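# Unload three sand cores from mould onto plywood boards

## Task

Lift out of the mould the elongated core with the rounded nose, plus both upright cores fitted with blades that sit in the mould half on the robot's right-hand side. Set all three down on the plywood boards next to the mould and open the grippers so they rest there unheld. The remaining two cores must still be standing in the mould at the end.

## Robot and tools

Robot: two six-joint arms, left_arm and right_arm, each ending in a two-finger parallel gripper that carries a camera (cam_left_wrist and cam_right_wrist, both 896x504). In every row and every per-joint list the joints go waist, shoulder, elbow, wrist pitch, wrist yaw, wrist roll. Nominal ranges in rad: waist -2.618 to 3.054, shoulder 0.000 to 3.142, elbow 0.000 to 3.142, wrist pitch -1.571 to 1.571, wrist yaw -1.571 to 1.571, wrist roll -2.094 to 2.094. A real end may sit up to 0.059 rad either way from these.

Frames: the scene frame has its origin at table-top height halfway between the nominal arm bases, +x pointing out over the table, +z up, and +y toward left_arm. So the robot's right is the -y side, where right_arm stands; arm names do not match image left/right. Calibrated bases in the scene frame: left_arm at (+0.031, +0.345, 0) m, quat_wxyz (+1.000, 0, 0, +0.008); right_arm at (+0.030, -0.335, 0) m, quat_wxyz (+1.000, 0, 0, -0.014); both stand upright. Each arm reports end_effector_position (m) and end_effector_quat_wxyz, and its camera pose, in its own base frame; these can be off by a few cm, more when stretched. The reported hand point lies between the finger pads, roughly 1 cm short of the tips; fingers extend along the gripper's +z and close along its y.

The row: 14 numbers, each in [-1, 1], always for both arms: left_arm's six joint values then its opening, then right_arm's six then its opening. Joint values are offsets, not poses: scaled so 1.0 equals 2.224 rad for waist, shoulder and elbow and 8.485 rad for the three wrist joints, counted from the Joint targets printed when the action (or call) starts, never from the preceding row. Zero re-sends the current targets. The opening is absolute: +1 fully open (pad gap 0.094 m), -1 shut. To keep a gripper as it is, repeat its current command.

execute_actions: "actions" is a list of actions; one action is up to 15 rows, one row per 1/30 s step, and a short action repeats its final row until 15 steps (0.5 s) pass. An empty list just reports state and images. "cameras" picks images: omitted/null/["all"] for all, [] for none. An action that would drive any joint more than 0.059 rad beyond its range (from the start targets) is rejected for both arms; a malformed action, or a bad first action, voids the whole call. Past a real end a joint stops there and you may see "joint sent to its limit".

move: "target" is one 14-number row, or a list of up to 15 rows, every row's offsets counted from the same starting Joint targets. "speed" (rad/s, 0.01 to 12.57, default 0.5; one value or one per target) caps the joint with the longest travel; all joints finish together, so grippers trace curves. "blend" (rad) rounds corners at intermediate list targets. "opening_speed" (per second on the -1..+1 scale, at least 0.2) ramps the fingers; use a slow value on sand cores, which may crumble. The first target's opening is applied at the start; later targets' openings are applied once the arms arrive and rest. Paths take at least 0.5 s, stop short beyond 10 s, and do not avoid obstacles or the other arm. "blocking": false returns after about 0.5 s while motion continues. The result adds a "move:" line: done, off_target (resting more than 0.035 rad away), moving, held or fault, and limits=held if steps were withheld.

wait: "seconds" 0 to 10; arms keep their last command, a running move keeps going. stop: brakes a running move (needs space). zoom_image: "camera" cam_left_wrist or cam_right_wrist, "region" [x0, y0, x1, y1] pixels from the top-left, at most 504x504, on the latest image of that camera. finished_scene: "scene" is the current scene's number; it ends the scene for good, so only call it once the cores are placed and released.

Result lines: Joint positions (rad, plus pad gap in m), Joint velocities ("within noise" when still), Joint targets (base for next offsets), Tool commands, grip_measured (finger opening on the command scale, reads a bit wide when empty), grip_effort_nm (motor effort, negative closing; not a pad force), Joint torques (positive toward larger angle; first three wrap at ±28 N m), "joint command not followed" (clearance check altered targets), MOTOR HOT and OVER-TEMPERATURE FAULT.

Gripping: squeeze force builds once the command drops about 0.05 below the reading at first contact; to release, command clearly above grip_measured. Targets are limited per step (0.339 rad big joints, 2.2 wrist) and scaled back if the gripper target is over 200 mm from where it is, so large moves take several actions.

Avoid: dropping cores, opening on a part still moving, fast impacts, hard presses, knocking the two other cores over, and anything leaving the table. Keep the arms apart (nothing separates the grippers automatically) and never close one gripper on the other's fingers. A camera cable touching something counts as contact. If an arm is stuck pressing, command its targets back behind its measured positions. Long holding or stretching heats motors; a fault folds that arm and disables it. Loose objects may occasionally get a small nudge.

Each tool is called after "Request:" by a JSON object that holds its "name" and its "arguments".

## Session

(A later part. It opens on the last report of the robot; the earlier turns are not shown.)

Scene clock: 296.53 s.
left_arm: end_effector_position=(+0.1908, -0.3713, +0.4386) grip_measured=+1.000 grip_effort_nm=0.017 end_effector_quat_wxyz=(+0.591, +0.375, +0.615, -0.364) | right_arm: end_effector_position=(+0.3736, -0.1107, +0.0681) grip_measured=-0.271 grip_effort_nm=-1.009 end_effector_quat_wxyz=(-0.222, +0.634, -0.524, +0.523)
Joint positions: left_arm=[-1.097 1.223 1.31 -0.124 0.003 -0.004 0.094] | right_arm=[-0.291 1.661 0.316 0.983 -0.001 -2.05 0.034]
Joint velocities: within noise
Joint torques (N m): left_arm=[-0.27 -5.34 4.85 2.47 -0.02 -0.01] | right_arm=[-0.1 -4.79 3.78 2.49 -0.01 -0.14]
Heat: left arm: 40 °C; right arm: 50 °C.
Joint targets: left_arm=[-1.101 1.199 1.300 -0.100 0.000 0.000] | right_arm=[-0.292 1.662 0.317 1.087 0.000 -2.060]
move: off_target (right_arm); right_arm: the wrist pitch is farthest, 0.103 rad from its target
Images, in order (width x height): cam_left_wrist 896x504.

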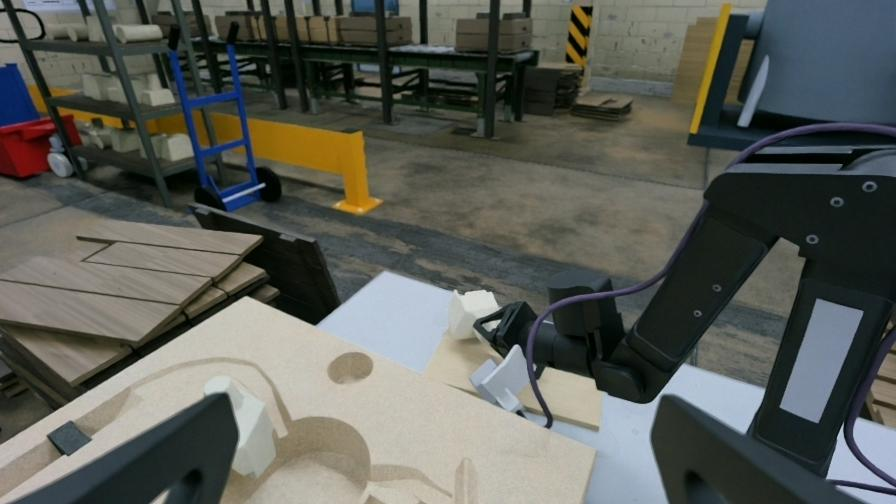

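Request:
{"name": "move", "arguments": {"target": [0,0,0,0,0,0,1,0,0.0292,-0.0054,0.0091,0,0,-0.5], "speed": 0.15, "cameras": []}}

Request:
{"name": "move", "arguments": {"target": [0,0,0,0,0,0,1,0,0.0292,-0.0054,0.0091,0,0,-0.5], "speed": 0.15, "cameras": ["cam_left_wrist"]}}

Request:
{"name": "zoom_image", "arguments": {"camera": "cam_left_wrist", "region": [420, 260, 580, 430]}}

Scene clock: 302.80 s.
left_arm: end_effector_position=(+0.1908, -0.3713, +0.4387) grip_measured=+1.000 grip_effort_nm=0.017 end_effector_quat_wxyz=(+0.591, +0.375, +0.615, -0.364) | right_arm: end_effector_position=(+0.3724, -0.1107, +0.0566) grip_measured=-0.271 grip_effort_nm=-1.004 end_effector_quat_wxyz=(-0.220, +0.635, -0.526, +0.521)
Joint positions: left_arm=[-1.097 1.223 1.31 -0.123 0.003 -0.004 0.094] | right_arm=[-0.291 1.726 0.305 1.052 0 -2.05 0.034]
Joint velocities: within noise
Joint torques (N m): left_arm=[-0.23 -5.45 4.9 2.49 -0.02 -0.01] | right_arm=[-0.08 -4.93 3.37 2.57 -0.02 -0.14]
Heat: left arm: 41 °C; right arm: 51 °C.
Joint targets: left_arm=[-1.101 1.199 1.300 -0.100 0.000 0.000] | right_arm=[-0.292 1.727 0.305 1.164 0.000 -2.059]
move: off_target (right_arm); right_arm: the wrist pitch is farthest, 0.112 rad from its target
No camera images: "cameras" was empty.

Scene clock: 303.70 s.
left_arm: end_effector_position=(+0.1908, -0.3713, +0.4387) grip_measured=+1.000 grip_effort_nm=0.032 end_effector_quat_wxyz=(+0.591, +0.375, +0.615, -0.364) | right_arm: end_effector_position=(+0.3720, -0.1106, +0.0487) grip_measured=-0.271 grip_effort_nm=-1.004 end_effector_quat_wxyz=(-0.221, +0.634, -0.525, +0.523)
Joint positions: left_arm=[-1.097 1.223 1.31 -0.123 0.003 -0.004 0.094] | right_arm=[-0.291 1.787 0.295 1.13 0.001 -2.051 0.034]
Joint velocities: within noise
Joint torques (N m): left_arm=[-0.25 -5.33 4.86 2.46 -0.03 0] | right_arm=[-0.09 -4.86 2.91 2.56 -0.02 -0.13]
Heat: left arm: 41 °C; right arm: 51 °C.
Joint targets: left_arm=[-1.101 1.199 1.300 -0.100 0.000 0.000] | right_arm=[-0.292 1.792 0.293 1.241 0.000 -2.060]
move: off_target (right_arm); right_arm: the wrist pitch is farthest, 0.111 rad from its target
Images, in order (width x height): cam_left_wrist 896x504.

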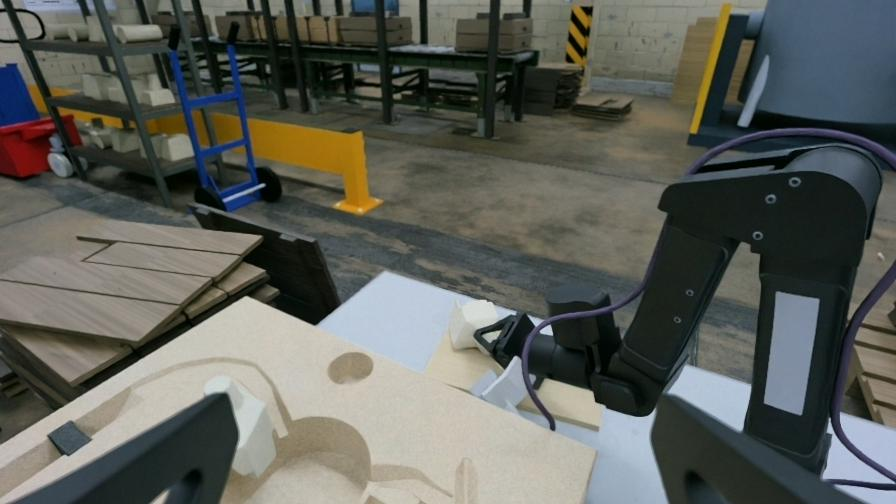

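Scaled by 2.965.

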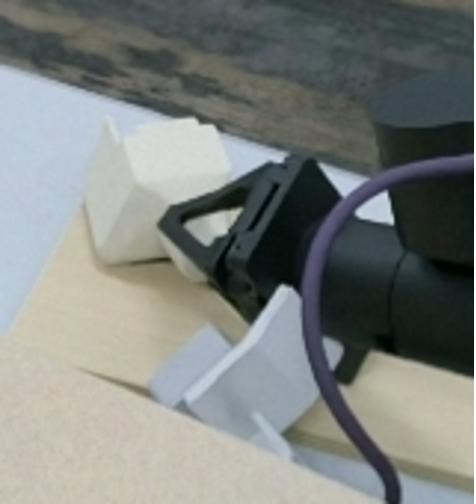

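Request:
{"name": "move", "arguments": {"target": [0,0,0,0,0,0,1,0,0.0146,-0.0027,0.0045,0,0,-0.5], "speed": 0.1, "cameras": []}}

Request:
{"name": "move", "arguments": {"target": [0,0,0,0,0,0,1,0,0.0146,-0.0027,0.0045,0,0,-0.5], "speed": 0.1, "cameras": ["cam_left_wrist"]}}

Request:
{"name": "zoom_image", "arguments": {"camera": "cam_left_wrist", "region": [420, 260, 580, 430]}}

Scene clock: 308.07 s.
left_arm: end_effector_position=(+0.1908, -0.3713, +0.4387) grip_measured=+1.000 grip_effort_nm=0.027 end_effector_quat_wxyz=(+0.591, +0.375, +0.615, -0.364) | right_arm: end_effector_position=(+0.3727, -0.1108, +0.0475) grip_measured=-0.271 grip_effort_nm=-1.004 end_effector_quat_wxyz=(-0.223, +0.631, -0.522, +0.528)
Joint positions: left_arm=[-1.097 1.223 1.31 -0.123 0.003 -0.004 0.094] | right_arm=[-0.291 1.818 0.291 1.177 0.001 -2.051 0.034]
Joint velocities: within noise
Joint torques (N m): left_arm=[-0.21 -5.42 4.89 2.48 -0.01 -0.01] | right_arm=[-0.08 -4.77 2.56 2.48 -0.02 -0.13]
Heat: left arm: 41 °C; right arm: 51 °C.
Joint targets: left_arm=[-1.101 1.199 1.300 -0.100 0.000 0.000] | right_arm=[-0.292 1.824 0.287 1.279 0.000 -2.060]
move: off_target (right_arm); right_arm: the wrist pitch is farthest, 0.102 rad from its target
No camera images: "cameras" was empty.

Scene clock: 308.87 s.
left_arm: end_effector_position=(+0.1908, -0.3713, +0.4387) grip_measured=+1.000 grip_effort_nm=0.022 end_effector_quat_wxyz=(+0.591, +0.375, +0.615, -0.364) | right_arm: end_effector_position=(+0.3730, -0.1109, +0.0464) grip_measured=-0.271 grip_effort_nm=-1.004 end_effector_quat_wxyz=(-0.225, +0.628, -0.520, +0.534)
Joint positions: left_arm=[-1.097 1.223 1.31 -0.123 0.003 -0.004 0.094] | right_arm=[-0.291 1.847 0.286 1.226 0.001 -2.051 0.034]
Joint velocities: within noise
Joint torques (N m): left_arm=[-0.29 -5.37 4.83 2.48 -0.01 -0.02] | right_arm=[-0.09 -4.64 2.33 2.4 -0.02 -0.13]
Heat: left arm: 41 °C; right arm: 51 °C.
Joint targets: left_arm=[-1.101 1.199 1.300 -0.100 0.000 0.000] | right_arm=[-0.292 1.856 0.281 1.317 0.000 -2.060]
move: off_target (right_arm); right_arm: the wrist pitch is farthest, 0.092 rad from its target
Images, in order (width x height): cam_left_wrist 896x504.

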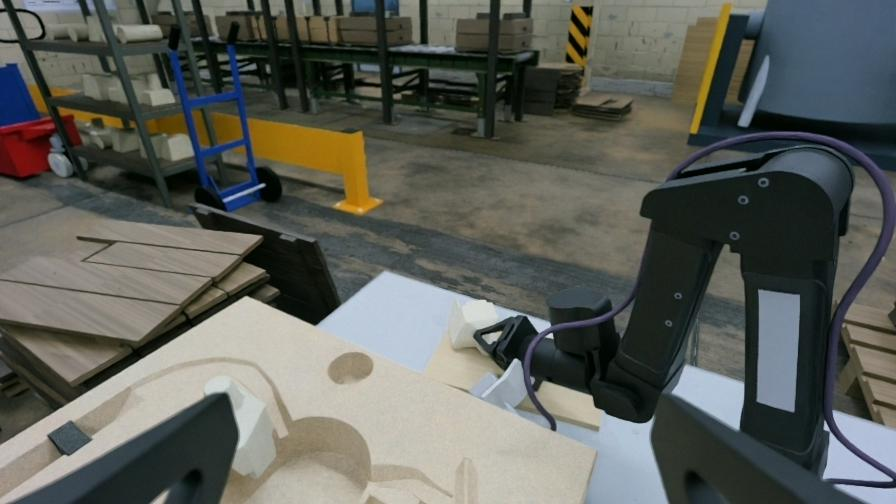

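Scaled by 2.965.

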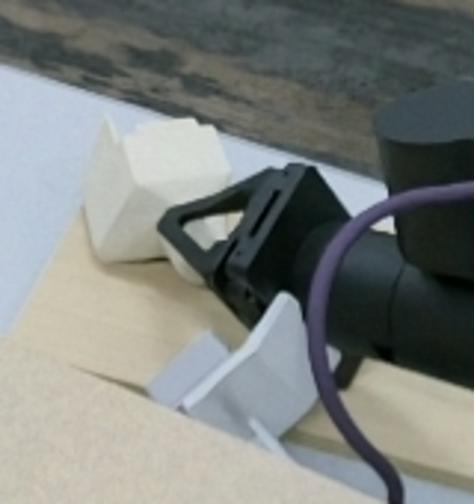

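Request:
{"name": "move", "arguments": {"target": [0,0,0,0,0,0,1,0,0,0,0,0,0,-0.05], "opening_speed": 0.2, "cameras": ["cam_left_wrist"]}}

Request:
{"name": "zoom_image", "arguments": {"camera": "cam_left_wrist", "region": [420, 260, 580, 430]}}

Scene clock: 316.77 s.
left_arm: end_effector_position=(+0.1908, -0.3713, +0.4387) grip_measured=+1.000 grip_effort_nm=0.027 end_effector_quat_wxyz=(+0.591, +0.375, +0.615, -0.364) | right_arm: end_effector_position=(+0.3742, -0.1113, +0.0498) grip_measured=-0.053 grip_effort_nm=0.168 end_effector_quat_wxyz=(-0.227, +0.625, -0.517, +0.539)
Joint positions: left_arm=[-1.097 1.223 1.31 -0.123 0.003 -0.004 0.094] | right_arm=[-0.291 1.848 0.286 1.241 0.001 -2.052 0.045]
Joint velocities: within noise
Joint torques (N m): left_arm=[-0.35 -5.42 4.88 2.48 -0.01 -0.02] | right_arm=[-0.09 -4.66 2.35 2.25 -0.02 -0.11]
Heat: left arm: 41 °C; right arm: 52 °C.
Joint targets: left_arm=[-1.101 1.199 1.300 -0.100 0.000 0.000] | right_arm=[-0.292 1.856 0.281 1.317 0.000 -2.059]
move: off_target (right_arm); right_arm: the wrist pitch is farthest, 0.076 rad from its target
Images, in order (width x height): cam_left_wrist 896x504.

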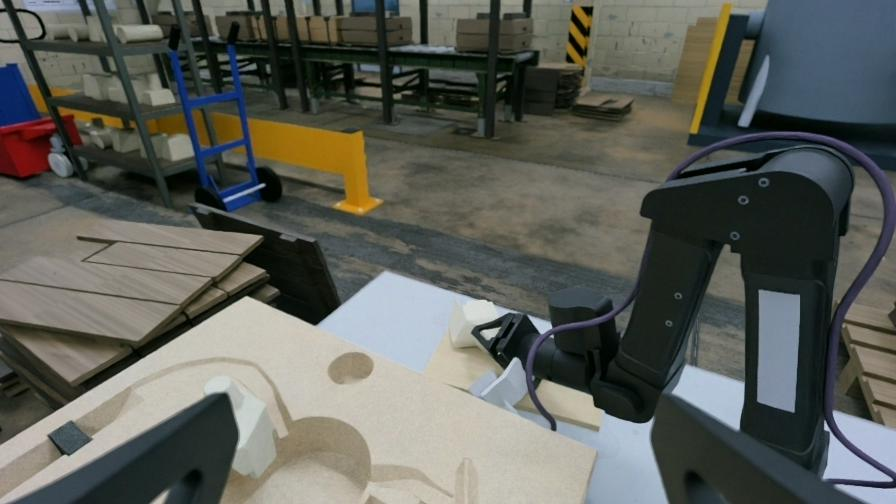

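Scaled by 2.965.

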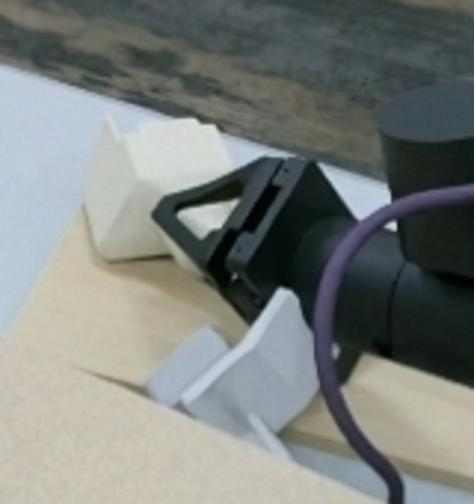

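Request:
{"name": "move", "arguments": {"target": [[0,0,0,0,0,0,1,0,-0.0679,-0.0508,-0.0045,0,0,-0.05],[0,0,0,0,0,0,1,0,-0.1664,-0.0967,-0.0183,0,0,-0.05]], "speed": 0.2, "blend": 0.05, "cameras": ["cam_left_wrist"]}}

Request:
{"name": "zoom_image", "arguments": {"camera": "cam_left_wrist", "region": [420, 260, 660, 430]}}

Scene clock: 328.47 s.
left_arm: end_effector_position=(+0.1908, -0.3713, +0.4387) grip_measured=+1.000 grip_effort_nm=0.012 end_effector_quat_wxyz=(+0.591, +0.375, +0.615, -0.364) | right_arm: end_effector_position=(+0.3252, -0.1011, +0.0948) grip_measured=-0.053 grip_effort_nm=0.168 end_effector_quat_wxyz=(-0.228, +0.603, -0.495, +0.582)
Joint positions: left_arm=[-1.097 1.223 1.31 -0.123 0.003 -0.004 0.094] | right_arm=[-0.294 1.501 0.082 1.2 0.019 -2.077 0.045]
Joint velocities: within noise
Joint torques (N m): left_arm=[-0.21 -5.31 4.81 2.46 -0.02 -0.02] | right_arm=[0.17 -4.41 2.26 1.21 -0.19 0.15]
Heat: left arm: 42 °C; right arm: 50 °C.
Joint targets: left_arm=[-1.101 1.199 1.300 -0.100 0.000 0.000] | right_arm=[-0.292 1.486 0.066 1.162 0.000 -2.060]
move: off_target (right_arm); right_arm: the wrist pitch is farthest, 0.038 rad from its target
Images, in order (width x height): cam_left_wrist 896x504.

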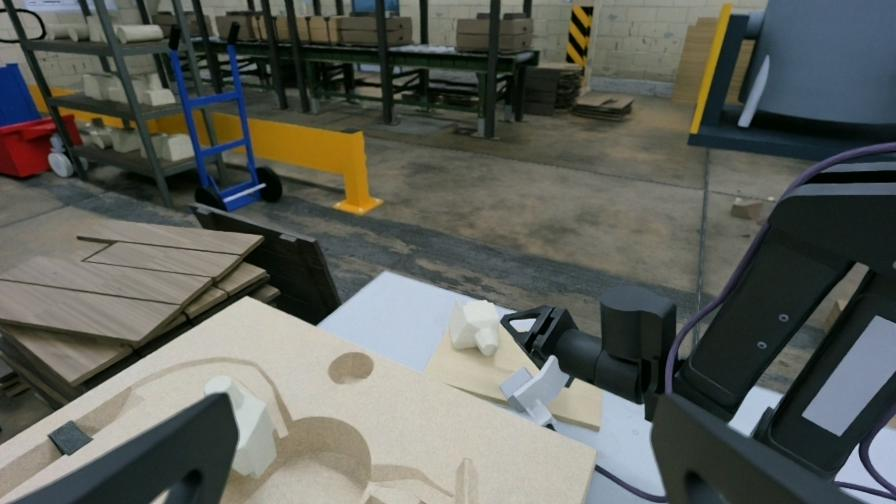

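Scaled by 2.100.

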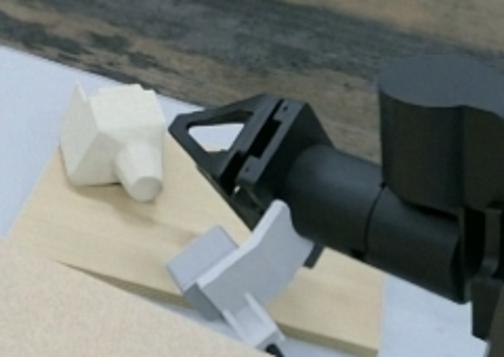

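Request:
{"name": "move", "arguments": {"target": [[0,0,0,0,0,0,1,0,-0.2275,0.3076,-0.1806,0,0,-0.05],[0,0,0,0,0,0,1,0.3015,0.1108,0.6138,-0.1813,0,0.2428,1]], "speed": [0.6,0.9], "blend": 0.1}}

Scene clock: 344.73 s.
left_arm: end_effector_position=(+0.1908, -0.3713, +0.4387) grip_measured=+1.000 grip_effort_nm=0.022 end_effector_quat_wxyz=(+0.591, +0.375, +0.615, -0.364) | right_arm: end_effector_position=(+0.4657, +0.1853, +0.1976) grip_measured=+0.997 grip_effort_nm=0.178 end_effector_quat_wxyz=(+0.415, -0.173, +0.890, +0.076)
Joint positions: left_arm=[-1.097 1.223 1.31 -0.123 0.003 -0.004 0.094] | right_arm=[0.378 1.722 1.395 -0.372 0.005 -0.008 0.094]
Joint velocities: within noise
Joint torques (N m): left_arm=[-0.2 -5.42 4.86 2.46 -0.03 -0.02] | right_arm=[0.05 -6.94 9.16 1.25 -0.07 0.06]
Heat: left arm: 43 °C; right arm: 46 °C.
Joint targets: left_arm=[-1.101 1.199 1.300 -0.100 0.000 0.000] | right_arm=[0.378 1.733 1.431 -0.376 0.000 0.000]
move: off_target (right_arm); target 2's new numbers were sent with right_arm's elbow 0.036 rad from that target; right_arm: the elbow is farthest, 0.036 rad from its target

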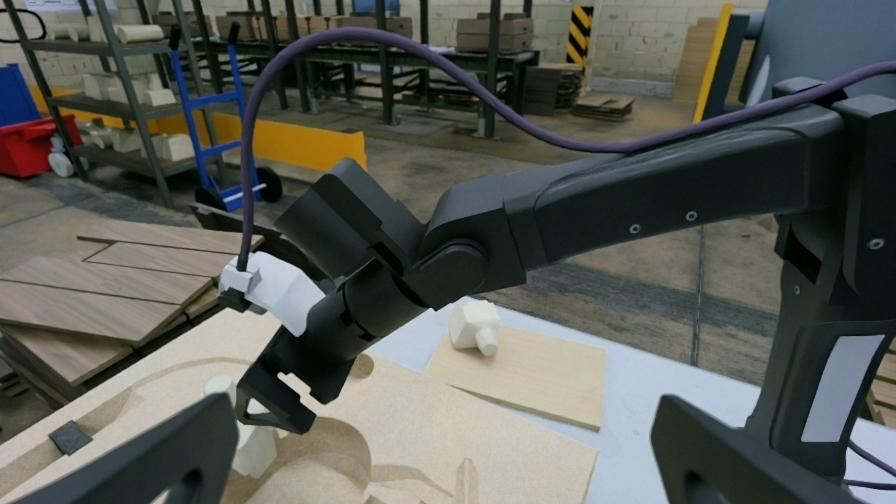

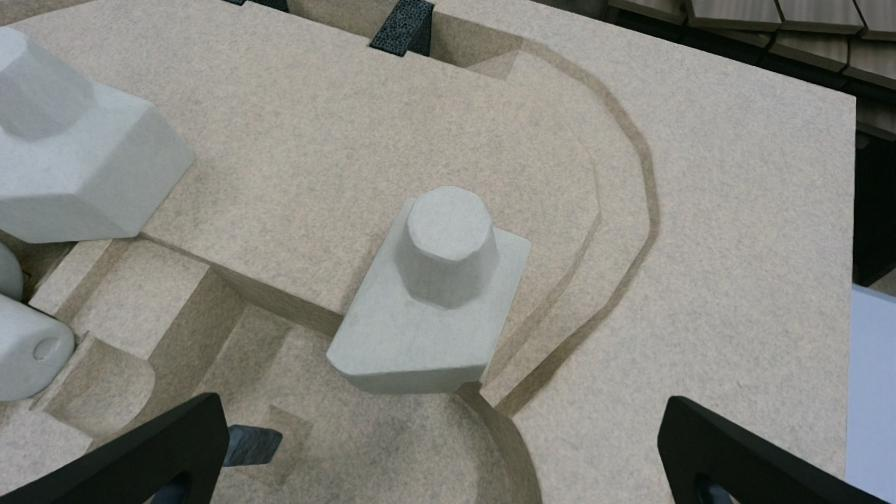

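Request:
{"name": "move", "arguments": {"target": [[0,0,0,0,0,0,1,-0.001,0.0598,0.0863,-0.0176,0,0,1],[0,0,0,0,0,0,1,-0.001,0.1403,0.121,-0.0058,0,0,1]], "speed": 0.3, "cameras": ["cam_right_wrist"]}}

Scene clock: 364.83 s.
left_arm: end_effector_position=(+0.1908, -0.3713, +0.4387) grip_measured=+1.000 grip_effort_nm=0.032 end_effector_quat_wxyz=(+0.591, +0.375, +0.615, -0.364) | right_arm: end_effector_position=(+0.5186, +0.2063, +0.1420) grip_measured=+0.997 grip_effort_nm=0.173 end_effector_quat_wxyz=(+0.362, -0.177, +0.913, +0.066)
Joint positions: left_arm=[-1.097 1.223 1.31 -0.123 0.003 -0.004 0.094] | right_arm=[0.378 2.034 1.668 -0.451 0.005 -0.007 0.094]
Joint velocities: within noise
Joint torques (N m): left_arm=[-0.17 -5.41 4.83 2.45 -0.03 -0.03] | right_arm=[-0.17 -9.22 8.7 1.42 -0.06 0.05]
Heat: left arm: 44 °C; right arm: 45 °C.
Joint targets: left_arm=[-1.101 1.199 1.300 -0.100 0.000 0.000] | right_arm=[0.376 2.045 1.700 -0.426 0.000 0.001]
move: done
Images, in order (width x height): cam_right_wrist 896x504.

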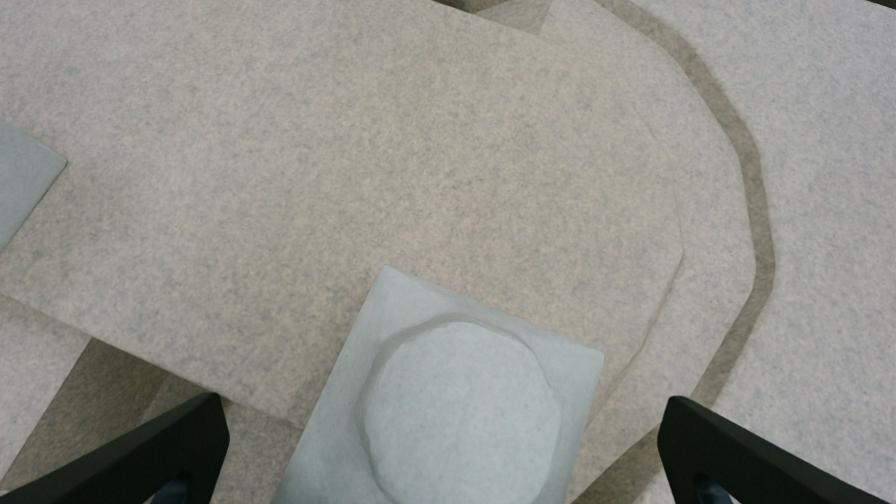

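Request:
{"name": "move", "arguments": {"target": [0,0,0,0,0,0,1,-0.002,0.0062,0.012,0.0025,0,0,1], "speed": 0.2, "cameras": ["cam_right_wrist"]}}

Scene clock: 370.13 s.
left_arm: end_effector_position=(+0.1908, -0.3713, +0.4388) grip_measured=+1.000 grip_effort_nm=0.022 end_effector_quat_wxyz=(+0.591, +0.375, +0.614, -0.364) | right_arm: end_effector_position=(+0.5274, +0.2098, +0.1527) grip_measured=+0.997 grip_effort_nm=0.178 end_effector_quat_wxyz=(+0.380, -0.176, +0.905, +0.069)
Joint positions: left_arm=[-1.097 1.223 1.31 -0.123 0.003 -0.004 0.094] | right_arm=[0.378 2.041 1.694 -0.43 0.005 -0.007 0.094]
Joint velocities: within noise
Joint torques (N m): left_arm=[-0.23 -5.37 4.85 2.47 -0.02 -0.01] | right_arm=[-0.58 -8.75 8.77 1.46 -0.05 0.05]
Heat: left arm: 44 °C; right arm: 45 °C.
Joint targets: left_arm=[-1.101 1.199 1.300 -0.100 0.000 0.000] | right_arm=[0.372 2.059 1.727 -0.404 0.000 0.001]
move: done
Images, in order (width x height): cam_right_wrist 896x504.

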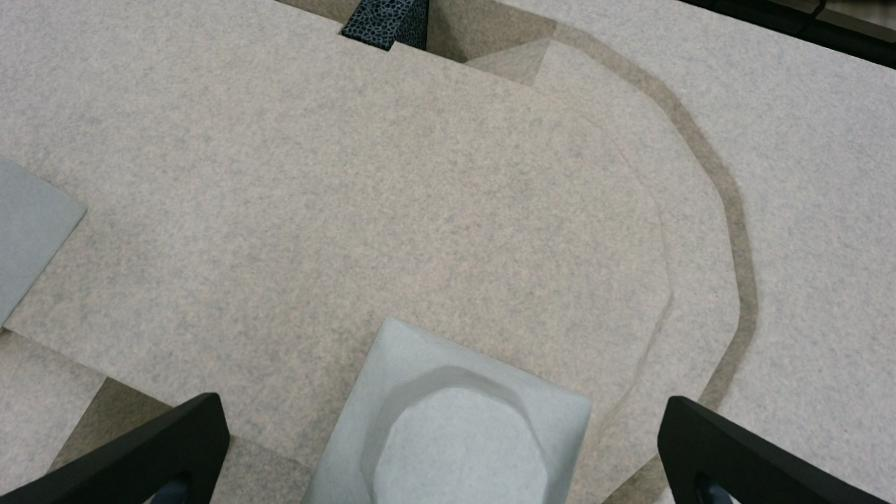

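Request:
{"name": "move", "arguments": {"target": [0,0,0,0,0,0,1,-0.0036,0,-0.006,0.0014,0,0,1], "speed": 0.2, "cameras": []}}

Request:
{"name": "move", "arguments": {"target": [0,0,0,0,0,0,1,0,0,0,0,0,0,-0.5], "opening_speed": 0.6, "cameras": ["cam_right_wrist"]}}

Scene clock: 374.37 s.
left_arm: end_effector_position=(+0.1908, -0.3713, +0.4388) grip_measured=+1.000 grip_effort_nm=0.027 end_effector_quat_wxyz=(+0.591, +0.375, +0.614, -0.364) | right_arm: end_effector_position=(+0.5308, +0.2064, +0.1547) grip_measured=+0.997 grip_effort_nm=0.178 end_effector_quat_wxyz=(+0.386, -0.172, +0.904, +0.069)
Joint positions: left_arm=[-1.097 1.223 1.31 -0.123 0.003 -0.004 0.094] | right_arm=[0.371 2.041 1.694 -0.419 0.005 -0.007 0.094]
Joint velocities: within noise
Joint torques (N m): left_arm=[-0.23 -5.37 4.88 2.49 -0.04 0] | right_arm=[-0.68 -8.84 7.68 1.43 -0.05 0.05]
Heat: left arm: 44 °C; right arm: 45 °C.
Joint targets: left_arm=[-1.101 1.199 1.300 -0.100 0.000 0.000] | right_arm=[0.364 2.059 1.713 -0.392 0.000 0.001]
move: done
No camera images: "cameras" was empty.

Scene clock: 377.07 s.
left_arm: end_effector_position=(+0.1908, -0.3713, +0.4388) grip_measured=+1.000 grip_effort_nm=0.022 end_effector_quat_wxyz=(+0.591, +0.375, +0.614, -0.364) | right_arm: end_effector_position=(+0.5327, +0.2083, +0.1565) grip_measured=-0.252 grip_effort_nm=-0.999 end_effector_quat_wxyz=(+0.391, -0.172, +0.901, +0.072)
Joint positions: left_arm=[-1.097 1.223 1.31 -0.123 0.003 -0.004 0.094] | right_arm=[0.371 2.042 1.694 -0.405 -0.001 -0.007 0.035]
Joint velocities: within noise
Joint torques (N m): left_arm=[-0.24 -5.35 4.89 2.46 -0.03 -0.01] | right_arm=[-0.59 -8.94 7.69 1.35 0.01 0.05]
Heat: left arm: 44 °C; right arm: 45 °C.
Joint targets: left_arm=[-1.101 1.199 1.300 -0.100 0.000 0.000] | right_arm=[0.364 2.059 1.713 -0.392 0.000 0.001]
move: done
Images, in order (width x height): cam_right_wrist 896x504.

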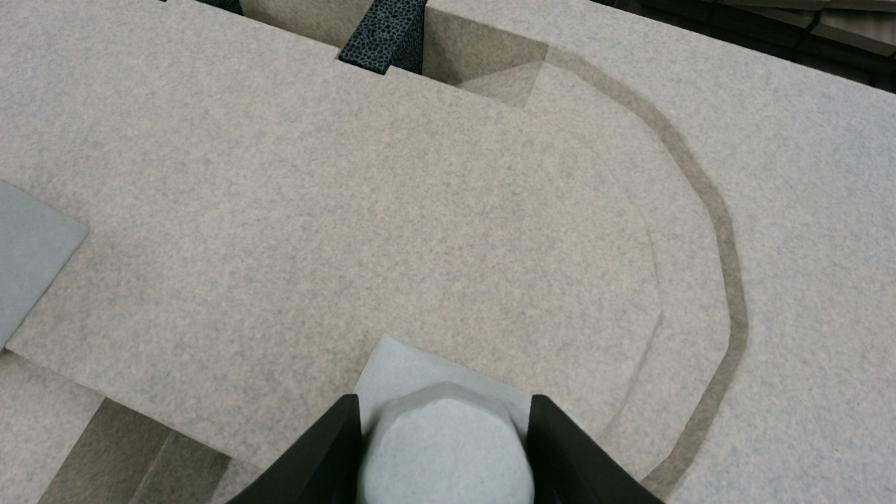

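Request:
{"name": "move", "arguments": {"target": [[0,0,0,0,0,0,1,0,-0.009,0.0697,-0.0147,0,0,-0.5],[0,0,0,0,0,0,1,0,-0.0009,0.1596,-0.0336,0,0,-0.5]], "speed": 0.25, "blend": 0.05}}

Scene clock: 384.83 s.
left_arm: end_effector_position=(+0.1908, -0.3713, +0.4388) grip_measured=+1.000 grip_effort_nm=0.032 end_effector_quat_wxyz=(+0.591, +0.375, +0.614, -0.364) | right_arm: end_effector_position=(+0.5316, +0.2079, +0.2323) grip_measured=-0.256 grip_effort_nm=-1.004 end_effector_quat_wxyz=(+0.389, -0.173, +0.902, +0.072)
Joint positions: left_arm=[-1.097 1.223 1.31 -0.123 0.003 -0.004 0.094] | right_arm=[0.371 2.057 2.021 -0.721 -0.001 -0.007 0.035]
Joint velocities: within noise
Joint torques (N m): left_arm=[-0.21 -5.44 4.83 2.48 -0.02 -0.02] | right_arm=[-0.59 -10.21 9.89 1.65 0 0.04]
Heat: left arm: 44 °C; right arm: 45 °C.
Joint targets: left_arm=[-1.101 1.199 1.300 -0.100 0.000 0.000] | right_arm=[0.364 2.057 2.068 -0.677 0.000 0.001]
move: off_target (right_arm); right_arm: the elbow is farthest, 0.047 rad from its target

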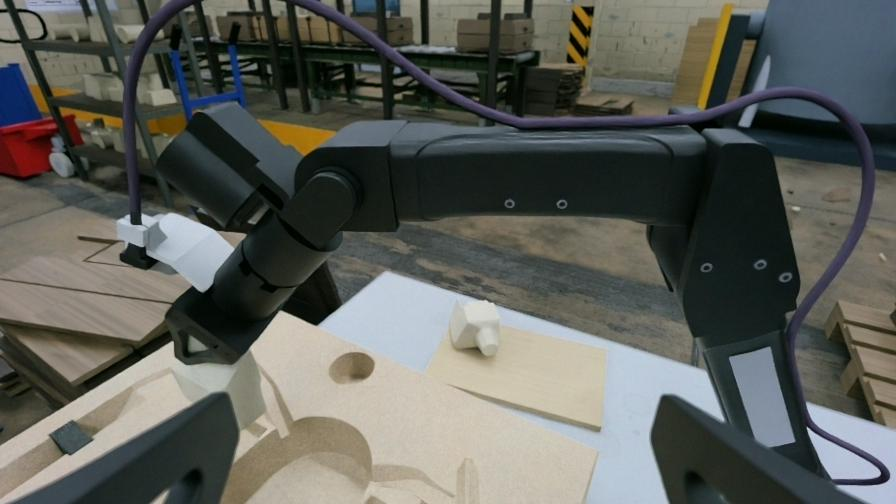

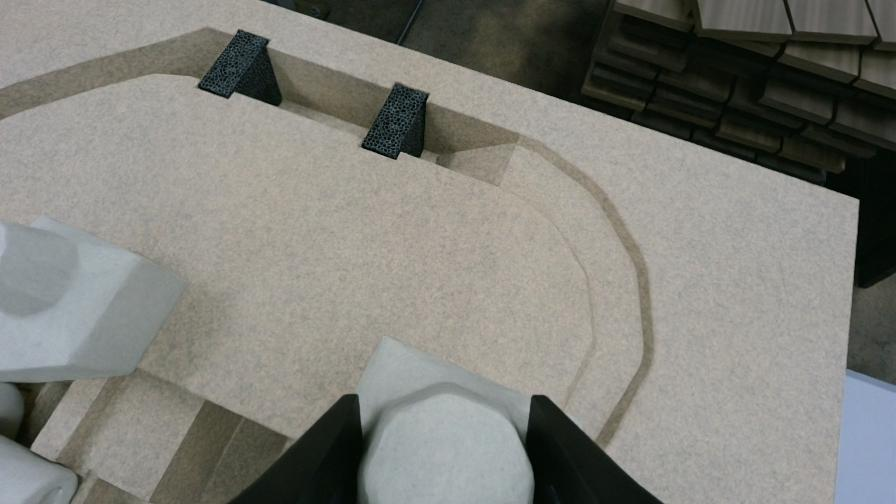

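Request:
{"name": "move", "arguments": {"target": [[0,0,0,0,0,0,1,0,-0.3044,-0.2599,-0.0098,0,0,-0.5],[0,0,0,0,0,0,1,-0.357,-0.4663,-0.5746,0.0645,0,-0.2222,-0.5]], "speed": [0.5,0.7], "blend": 0.08}}

Request:
{"name": "zoom_image", "arguments": {"camera": "cam_left_wrist", "region": [420, 140, 660, 430]}}

Scene clock: 409.97 s.
left_arm: end_effector_position=(+0.1908, -0.3713, +0.4388) grip_measured=+1.000 grip_effort_nm=0.017 end_effector_quat_wxyz=(+0.591, +0.375, +0.614, -0.364) | right_arm: end_effector_position=(+0.3286, -0.1487, +0.2218) grip_measured=-0.256 grip_effort_nm=-1.004 end_effector_quat_wxyz=(+0.209, -0.567, +0.645, -0.467)
Joint positions: left_arm=[-1.097 1.223 1.31 -0.123 0.003 -0.004 0.094] | right_arm=[-0.426 1.056 0.783 -0.223 0.003 -1.87 0.035]
Joint velocities: within noise
Joint torques (N m): left_arm=[-0.21 -5.34 4.86 2.44 -0.01 -0.03] | right_arm=[-0.34 -5.55 7.02 2.35 -0.03 -0.18]
Heat: left arm: 45 °C; right arm: 48 °C.
Joint targets: left_arm=[-1.101 1.199 1.300 -0.100 0.000 0.000] | right_arm=[-0.430 1.019 0.790 -0.130 0.000 -1.885]
move: off_target (right_arm); right_arm: the wrist pitch is farthest, 0.093 rad from its target

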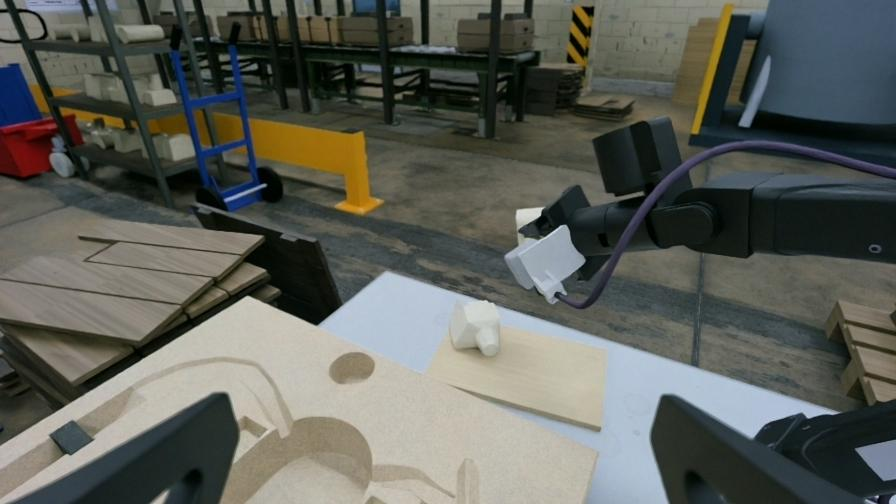

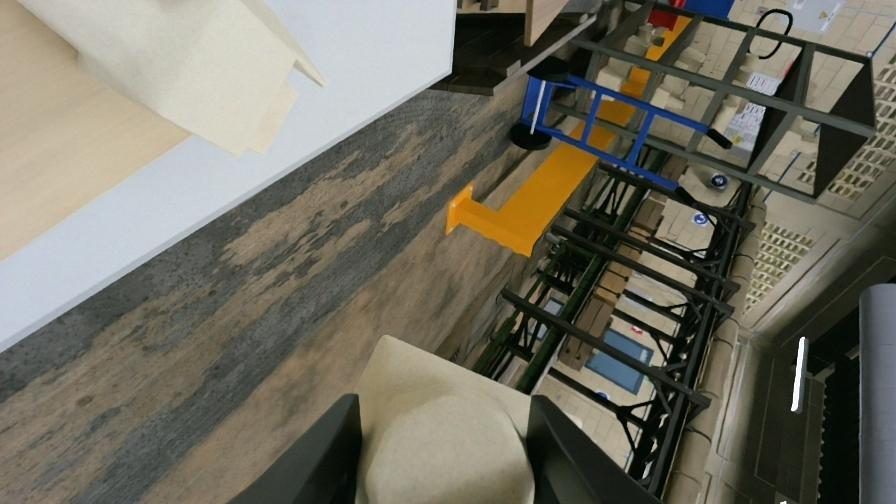

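Scaled by 1.738.

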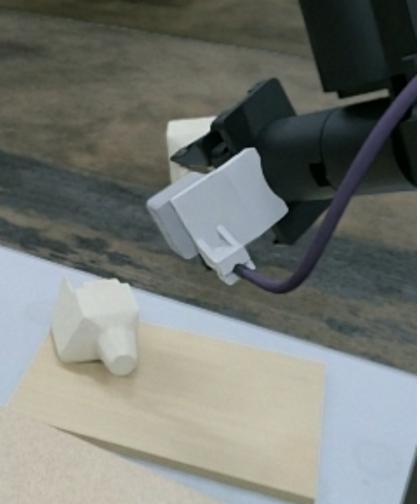

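Request:
{"name": "move", "arguments": {"target": [0,0,0,0,0,0,1,0,0.0818,-0.2873,0.1176,0,0,-0.5], "speed": 0.5}}

Request:
{"name": "zoom_image", "arguments": {"camera": "cam_left_wrist", "region": [420, 240, 660, 480]}}

Scene clock: 415.80 s.
left_arm: end_effector_position=(+0.1908, -0.3713, +0.4388) grip_measured=+1.000 grip_effort_nm=0.027 end_effector_quat_wxyz=(+0.591, +0.375, +0.614, -0.364) | right_arm: end_effector_position=(+0.3050, -0.1379, +0.1064) grip_measured=-0.256 grip_effort_nm=-1.004 end_effector_quat_wxyz=(+0.241, -0.533, +0.604, -0.542)
Joint positions: left_arm=[-1.097 1.223 1.31 -0.123 0.003 -0.004 0.094] | right_arm=[-0.426 1.207 0.142 0.764 0.003 -1.875 0.035]
Joint velocities: within noise
Joint torques (N m): left_arm=[-0.24 -5.46 4.78 2.47 -0.04 0.01] | right_arm=[-0.34 -2.74 5.64 2.5 -0.04 -0.16]
Heat: left arm: 45 °C; right arm: 49 °C.
Joint targets: left_arm=[-1.101 1.199 1.300 -0.100 0.000 0.000] | right_arm=[-0.430 1.201 0.151 0.867 0.000 -1.885]
move: off_target (right_arm); right_arm: the wrist pitch is farthest, 0.104 rad from its target

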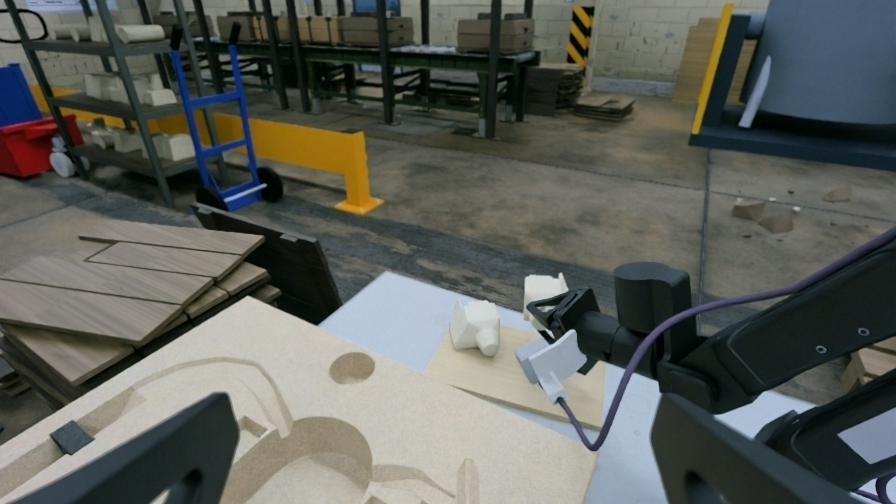

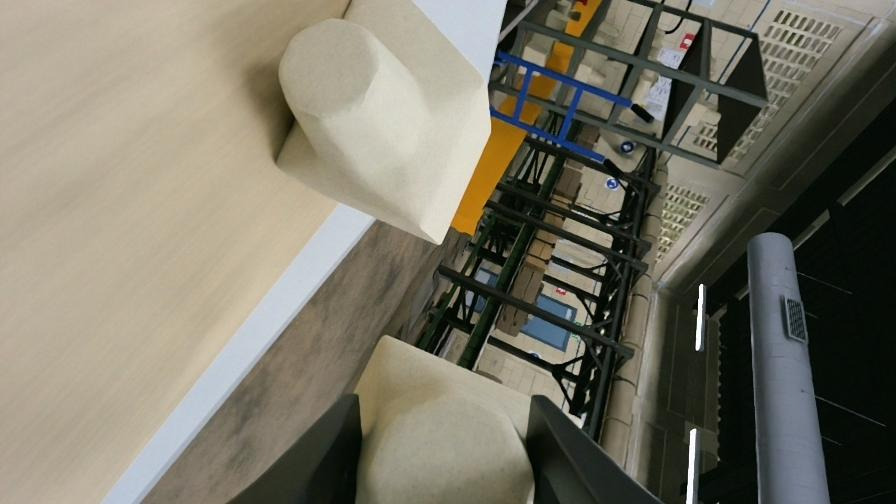

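Scaled by 2.100.

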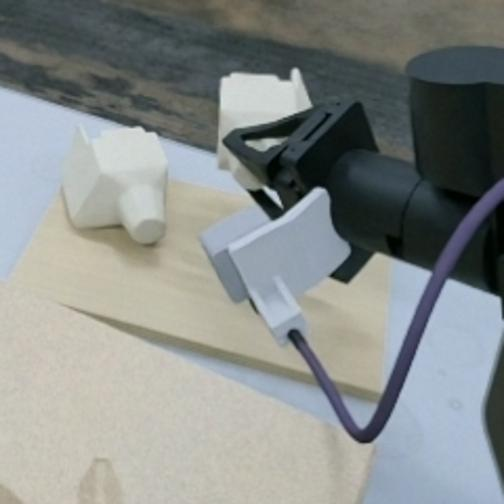

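Request:
{"name": "move", "arguments": {"target": [0,0,0,0,0,0,1,0,0.1394,-0.025,0.0409,0,0,-0.5], "speed": 0.25, "cameras": []}}

Request:
{"name": "move", "arguments": {"target": [0,0,0,0,0,0,1,0,0.0513,-0.0053,0.0149,0,0,-0.5], "speed": 0.15, "cameras": ["cam_left_wrist"]}}

Request:
{"name": "zoom_image", "arguments": {"camera": "cam_left_wrist", "region": [440, 260, 620, 440]}}

Scene clock: 423.80 s.
left_arm: end_effector_position=(+0.1908, -0.3713, +0.4388) grip_measured=+1.000 grip_effort_nm=0.027 end_effector_quat_wxyz=(+0.591, +0.375, +0.614, -0.364) | right_arm: end_effector_position=(+0.3096, -0.1398, +0.0780) grip_measured=-0.256 grip_effort_nm=-1.004 end_effector_quat_wxyz=(+0.244, -0.530, +0.603, -0.545)
Joint positions: left_arm=[-1.097 1.223 1.31 -0.123 0.003 -0.004 0.094] | right_arm=[-0.426 1.51 0.097 1.121 0.002 -1.87 0.035]
Joint velocities: within noise
Joint torques (N m): left_arm=[-0.23 -5.41 4.97 2.46 -0.04 -0.03] | right_arm=[-0.34 -3.18 3.4 2.41 -0.02 -0.2]
Heat: left arm: 46 °C; right arm: 51 °C.
Joint targets: left_arm=[-1.101 1.199 1.300 -0.100 0.000 0.000] | right_arm=[-0.430 1.511 0.096 1.215 0.000 -1.885]
move: off_target (right_arm); right_arm: the wrist pitch is farthest, 0.093 rad from its target
No camera images: "cameras" was empty.

Scene clock: 425.20 s.
left_arm: end_effector_position=(+0.1908, -0.3713, +0.4388) grip_measured=+1.000 grip_effort_nm=0.022 end_effector_quat_wxyz=(+0.591, +0.375, +0.614, -0.364) | right_arm: end_effector_position=(+0.3102, -0.1401, +0.0681) grip_measured=-0.256 grip_effort_nm=-1.004 end_effector_quat_wxyz=(+0.246, -0.528, +0.604, -0.544)
Joint positions: left_arm=[-1.097 1.223 1.31 -0.123 0.003 -0.004 0.094] | right_arm=[-0.426 1.622 0.087 1.243 0.002 -1.865 0.035]
Joint velocities: within noise
Joint torques (N m): left_arm=[-0.24 -5.33 4.9 2.46 -0.02 -0.01] | right_arm=[-0.34 -3.34 2.69 2.47 -0.02 -0.26]
Heat: left arm: 46 °C; right arm: 51 °C.
Joint targets: left_arm=[-1.101 1.199 1.300 -0.100 0.000 0.000] | right_arm=[-0.430 1.626 0.084 1.341 0.000 -1.885]
move: off_target (right_arm); right_arm: the wrist pitch is farthest, 0.099 rad from its target
Images, in order (width x height): cam_left_wrist 896x504.

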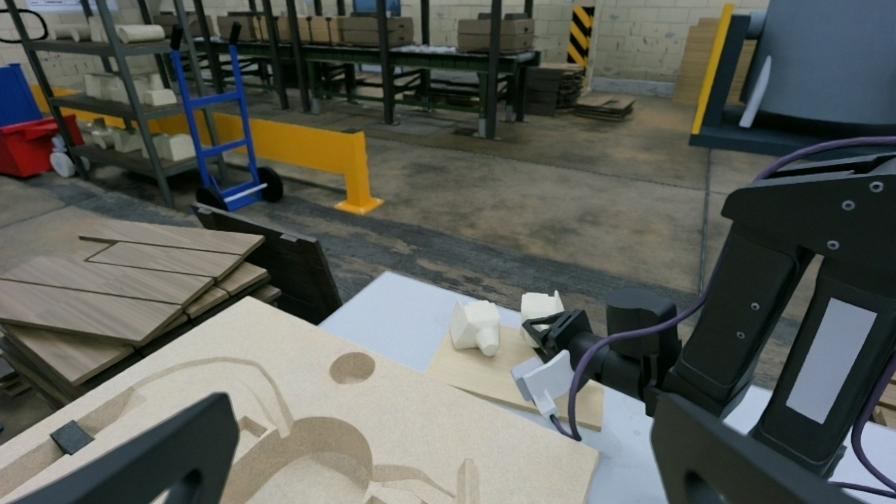

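Scaled by 2.800.

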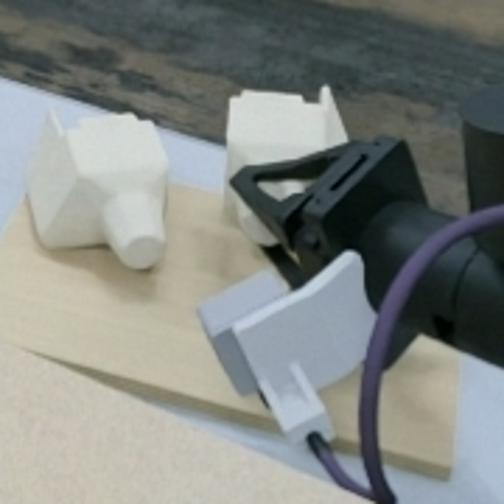

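Request:
{"name": "move", "arguments": {"target": [0,0,0,0,0,0,1,0,0.0544,-0.0032,0.0151,0,0,-0.5], "speed": 0.15, "cameras": []}}

Request:
{"name": "move", "arguments": {"target": [0,0,0,0,0,0,1,0,0.0272,-0.0016,0.0075,0,0,-0.5], "speed": 0.1, "cameras": ["cam_left_wrist"]}}

Request:
{"name": "zoom_image", "arguments": {"camera": "cam_left_wrist", "region": [440, 260, 620, 440]}}

Scene clock: 430.43 s.
left_arm: end_effector_position=(+0.1908, -0.3713, +0.4388) grip_measured=+1.000 grip_effort_nm=0.027 end_effector_quat_wxyz=(+0.591, +0.375, +0.614, -0.364) | right_arm: end_effector_position=(+0.3092, -0.1408, +0.0546) grip_measured=-0.256 grip_effort_nm=-1.004 end_effector_quat_wxyz=(+0.243, -0.530, +0.608, -0.539)
Joint positions: left_arm=[-1.097 1.223 1.31 -0.123 0.003 -0.004 0.094] | right_arm=[-0.429 1.742 0.081 1.355 0.002 -1.864 0.035]
Joint velocities: within noise
Joint torques (N m): left_arm=[-0.27 -5.38 4.72 2.48 0 -0.02] | right_arm=[-0.1 -3.64 1.92 2.57 0 -0.27]
Heat: left arm: 46 °C; right arm: 52 °C.
Joint targets: left_arm=[-1.101 1.199 1.300 -0.100 0.000 0.000] | right_arm=[-0.430 1.747 0.077 1.469 0.000 -1.885]
move: off_target (right_arm); right_arm: the wrist pitch is farthest, 0.114 rad from its target
No camera images: "cameras" was empty.

Scene clock: 431.60 s.
left_arm: end_effector_position=(+0.1908, -0.3713, +0.4388) grip_measured=+1.000 grip_effort_nm=0.022 end_effector_quat_wxyz=(+0.591, +0.375, +0.614, -0.364) | right_arm: end_effector_position=(+0.3095, -0.1411, +0.0495) grip_measured=-0.256 grip_effort_nm=-1.009 end_effector_quat_wxyz=(+0.242, -0.530, +0.608, -0.539)
Joint positions: left_arm=[-1.097 1.223 1.31 -0.123 0.003 -0.004 0.094] | right_arm=[-0.429 1.802 0.081 1.415 0.003 -1.864 0.035]
Joint velocities: within noise
Joint torques (N m): left_arm=[-0.25 -5.34 4.89 2.48 -0.02 -0.01] | right_arm=[-0.12 -3.78 1.36 2.64 -0.06 -0.28]
Heat: left arm: 46 °C; right arm: 52 °C.
Joint targets: left_arm=[-1.101 1.199 1.300 -0.100 0.000 0.000] | right_arm=[-0.430 1.807 0.073 1.533 0.000 -1.885]
move: off_target (right_arm); right_arm: the wrist pitch is farthest, 0.118 rad from its target
Images, in order (width x height): cam_left_wrist 896x504.

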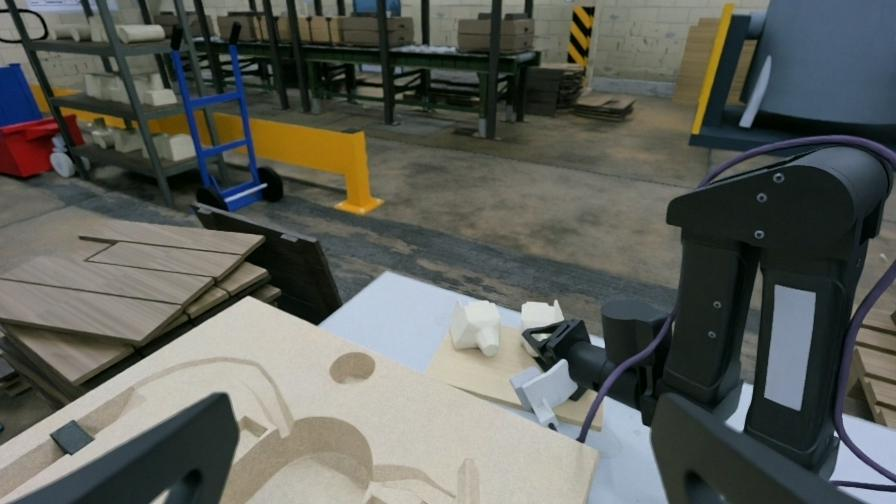

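Scaled by 2.800.

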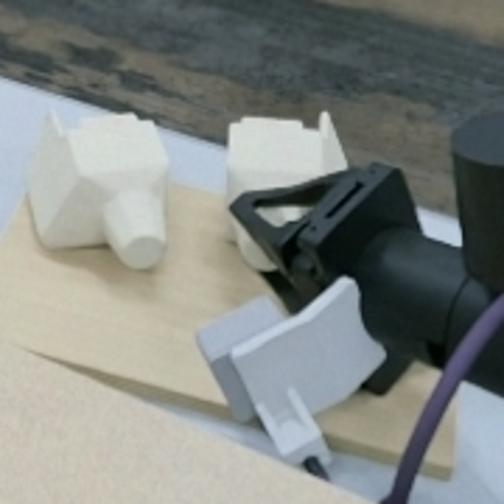

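Request:
{"name": "move", "arguments": {"target": [0,0,0,0,0,0,1,0,0.0135,-0.0016,0.0024,0,0,-0.5], "speed": 0.1, "cameras": []}}

Request:
{"name": "move", "arguments": {"target": [0,0,0,0,0,0,1,0,0.0067,0,0,0,0,-0.5], "speed": 0.1, "cameras": ["cam_left_wrist"]}}

Request:
{"name": "zoom_image", "arguments": {"camera": "cam_left_wrist", "region": [440, 260, 620, 440]}}

Scene clock: 437.00 s.
left_arm: end_effector_position=(+0.1908, -0.3713, +0.4388) grip_measured=+1.000 grip_effort_nm=0.027 end_effector_quat_wxyz=(+0.591, +0.375, +0.614, -0.364) | right_arm: end_effector_position=(+0.3082, -0.1405, +0.0463) grip_measured=-0.256 grip_effort_nm=-1.004 end_effector_quat_wxyz=(+0.242, -0.530, +0.609, -0.538)
Joint positions: left_arm=[-1.097 1.223 1.31 -0.123 0.003 -0.004 0.094] | right_arm=[-0.429 1.829 0.076 1.444 0.003 -1.864 0.035]
Joint velocities: within noise
Joint torques (N m): left_arm=[-0.35 -5.33 4.9 2.49 -0.01 -0.03] | right_arm=[-0.13 -3.69 1.33 2.56 -0.04 -0.28]
Heat: left arm: 46 °C; right arm: 53 °C.
Joint targets: left_arm=[-1.101 1.199 1.300 -0.100 0.000 0.000] | right_arm=[-0.430 1.837 0.070 1.553 0.000 -1.885]
move: off_target (right_arm); right_arm: the wrist pitch is farthest, 0.109 rad from its target
No camera images: "cameras" was empty.

Scene clock: 437.70 s.
left_arm: end_effector_position=(+0.1908, -0.3713, +0.4388) grip_measured=+1.000 grip_effort_nm=0.032 end_effector_quat_wxyz=(+0.591, +0.375, +0.614, -0.364) | right_arm: end_effector_position=(+0.3084, -0.1406, +0.0462) grip_measured=-0.256 grip_effort_nm=-1.009 end_effector_quat_wxyz=(+0.242, -0.529, +0.609, -0.539)
Joint positions: left_arm=[-1.097 1.223 1.31 -0.123 0.003 -0.004 0.094] | right_arm=[-0.429 1.84 0.076 1.457 0.003 -1.863 0.035]
Joint velocities: within noise
Joint torques (N m): left_arm=[-0.27 -5.39 4.79 2.49 -0.03 -0.02] | right_arm=[-0.13 -3.22 1.26 2.44 -0.05 -0.25]
Heat: left arm: 46 °C; right arm: 53 °C.
Joint targets: left_arm=[-1.101 1.199 1.300 -0.100 0.000 0.000] | right_arm=[-0.430 1.852 0.070 1.553 0.000 -1.885]
move: off_target (right_arm); right_arm: the wrist pitch is farthest, 0.096 rad from its target
Images, in order (width x height): cam_left_wrist 896x504.

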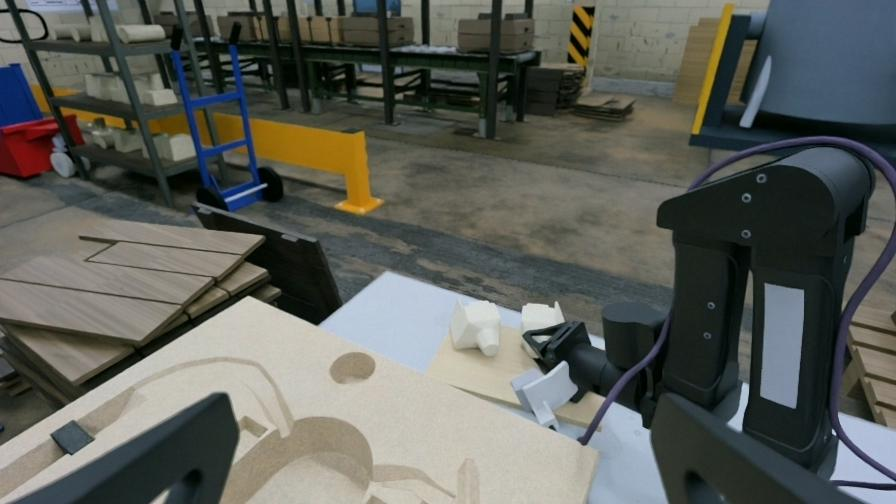

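Scaled by 2.800.

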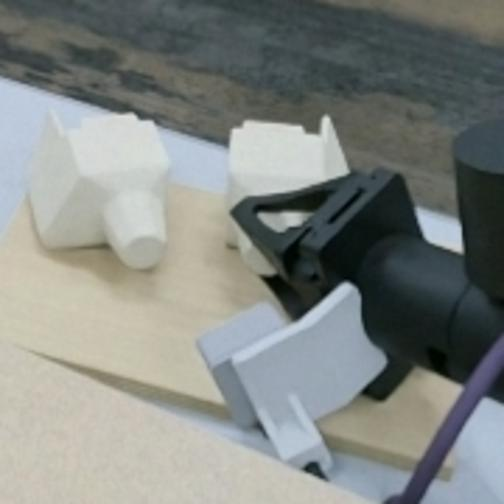

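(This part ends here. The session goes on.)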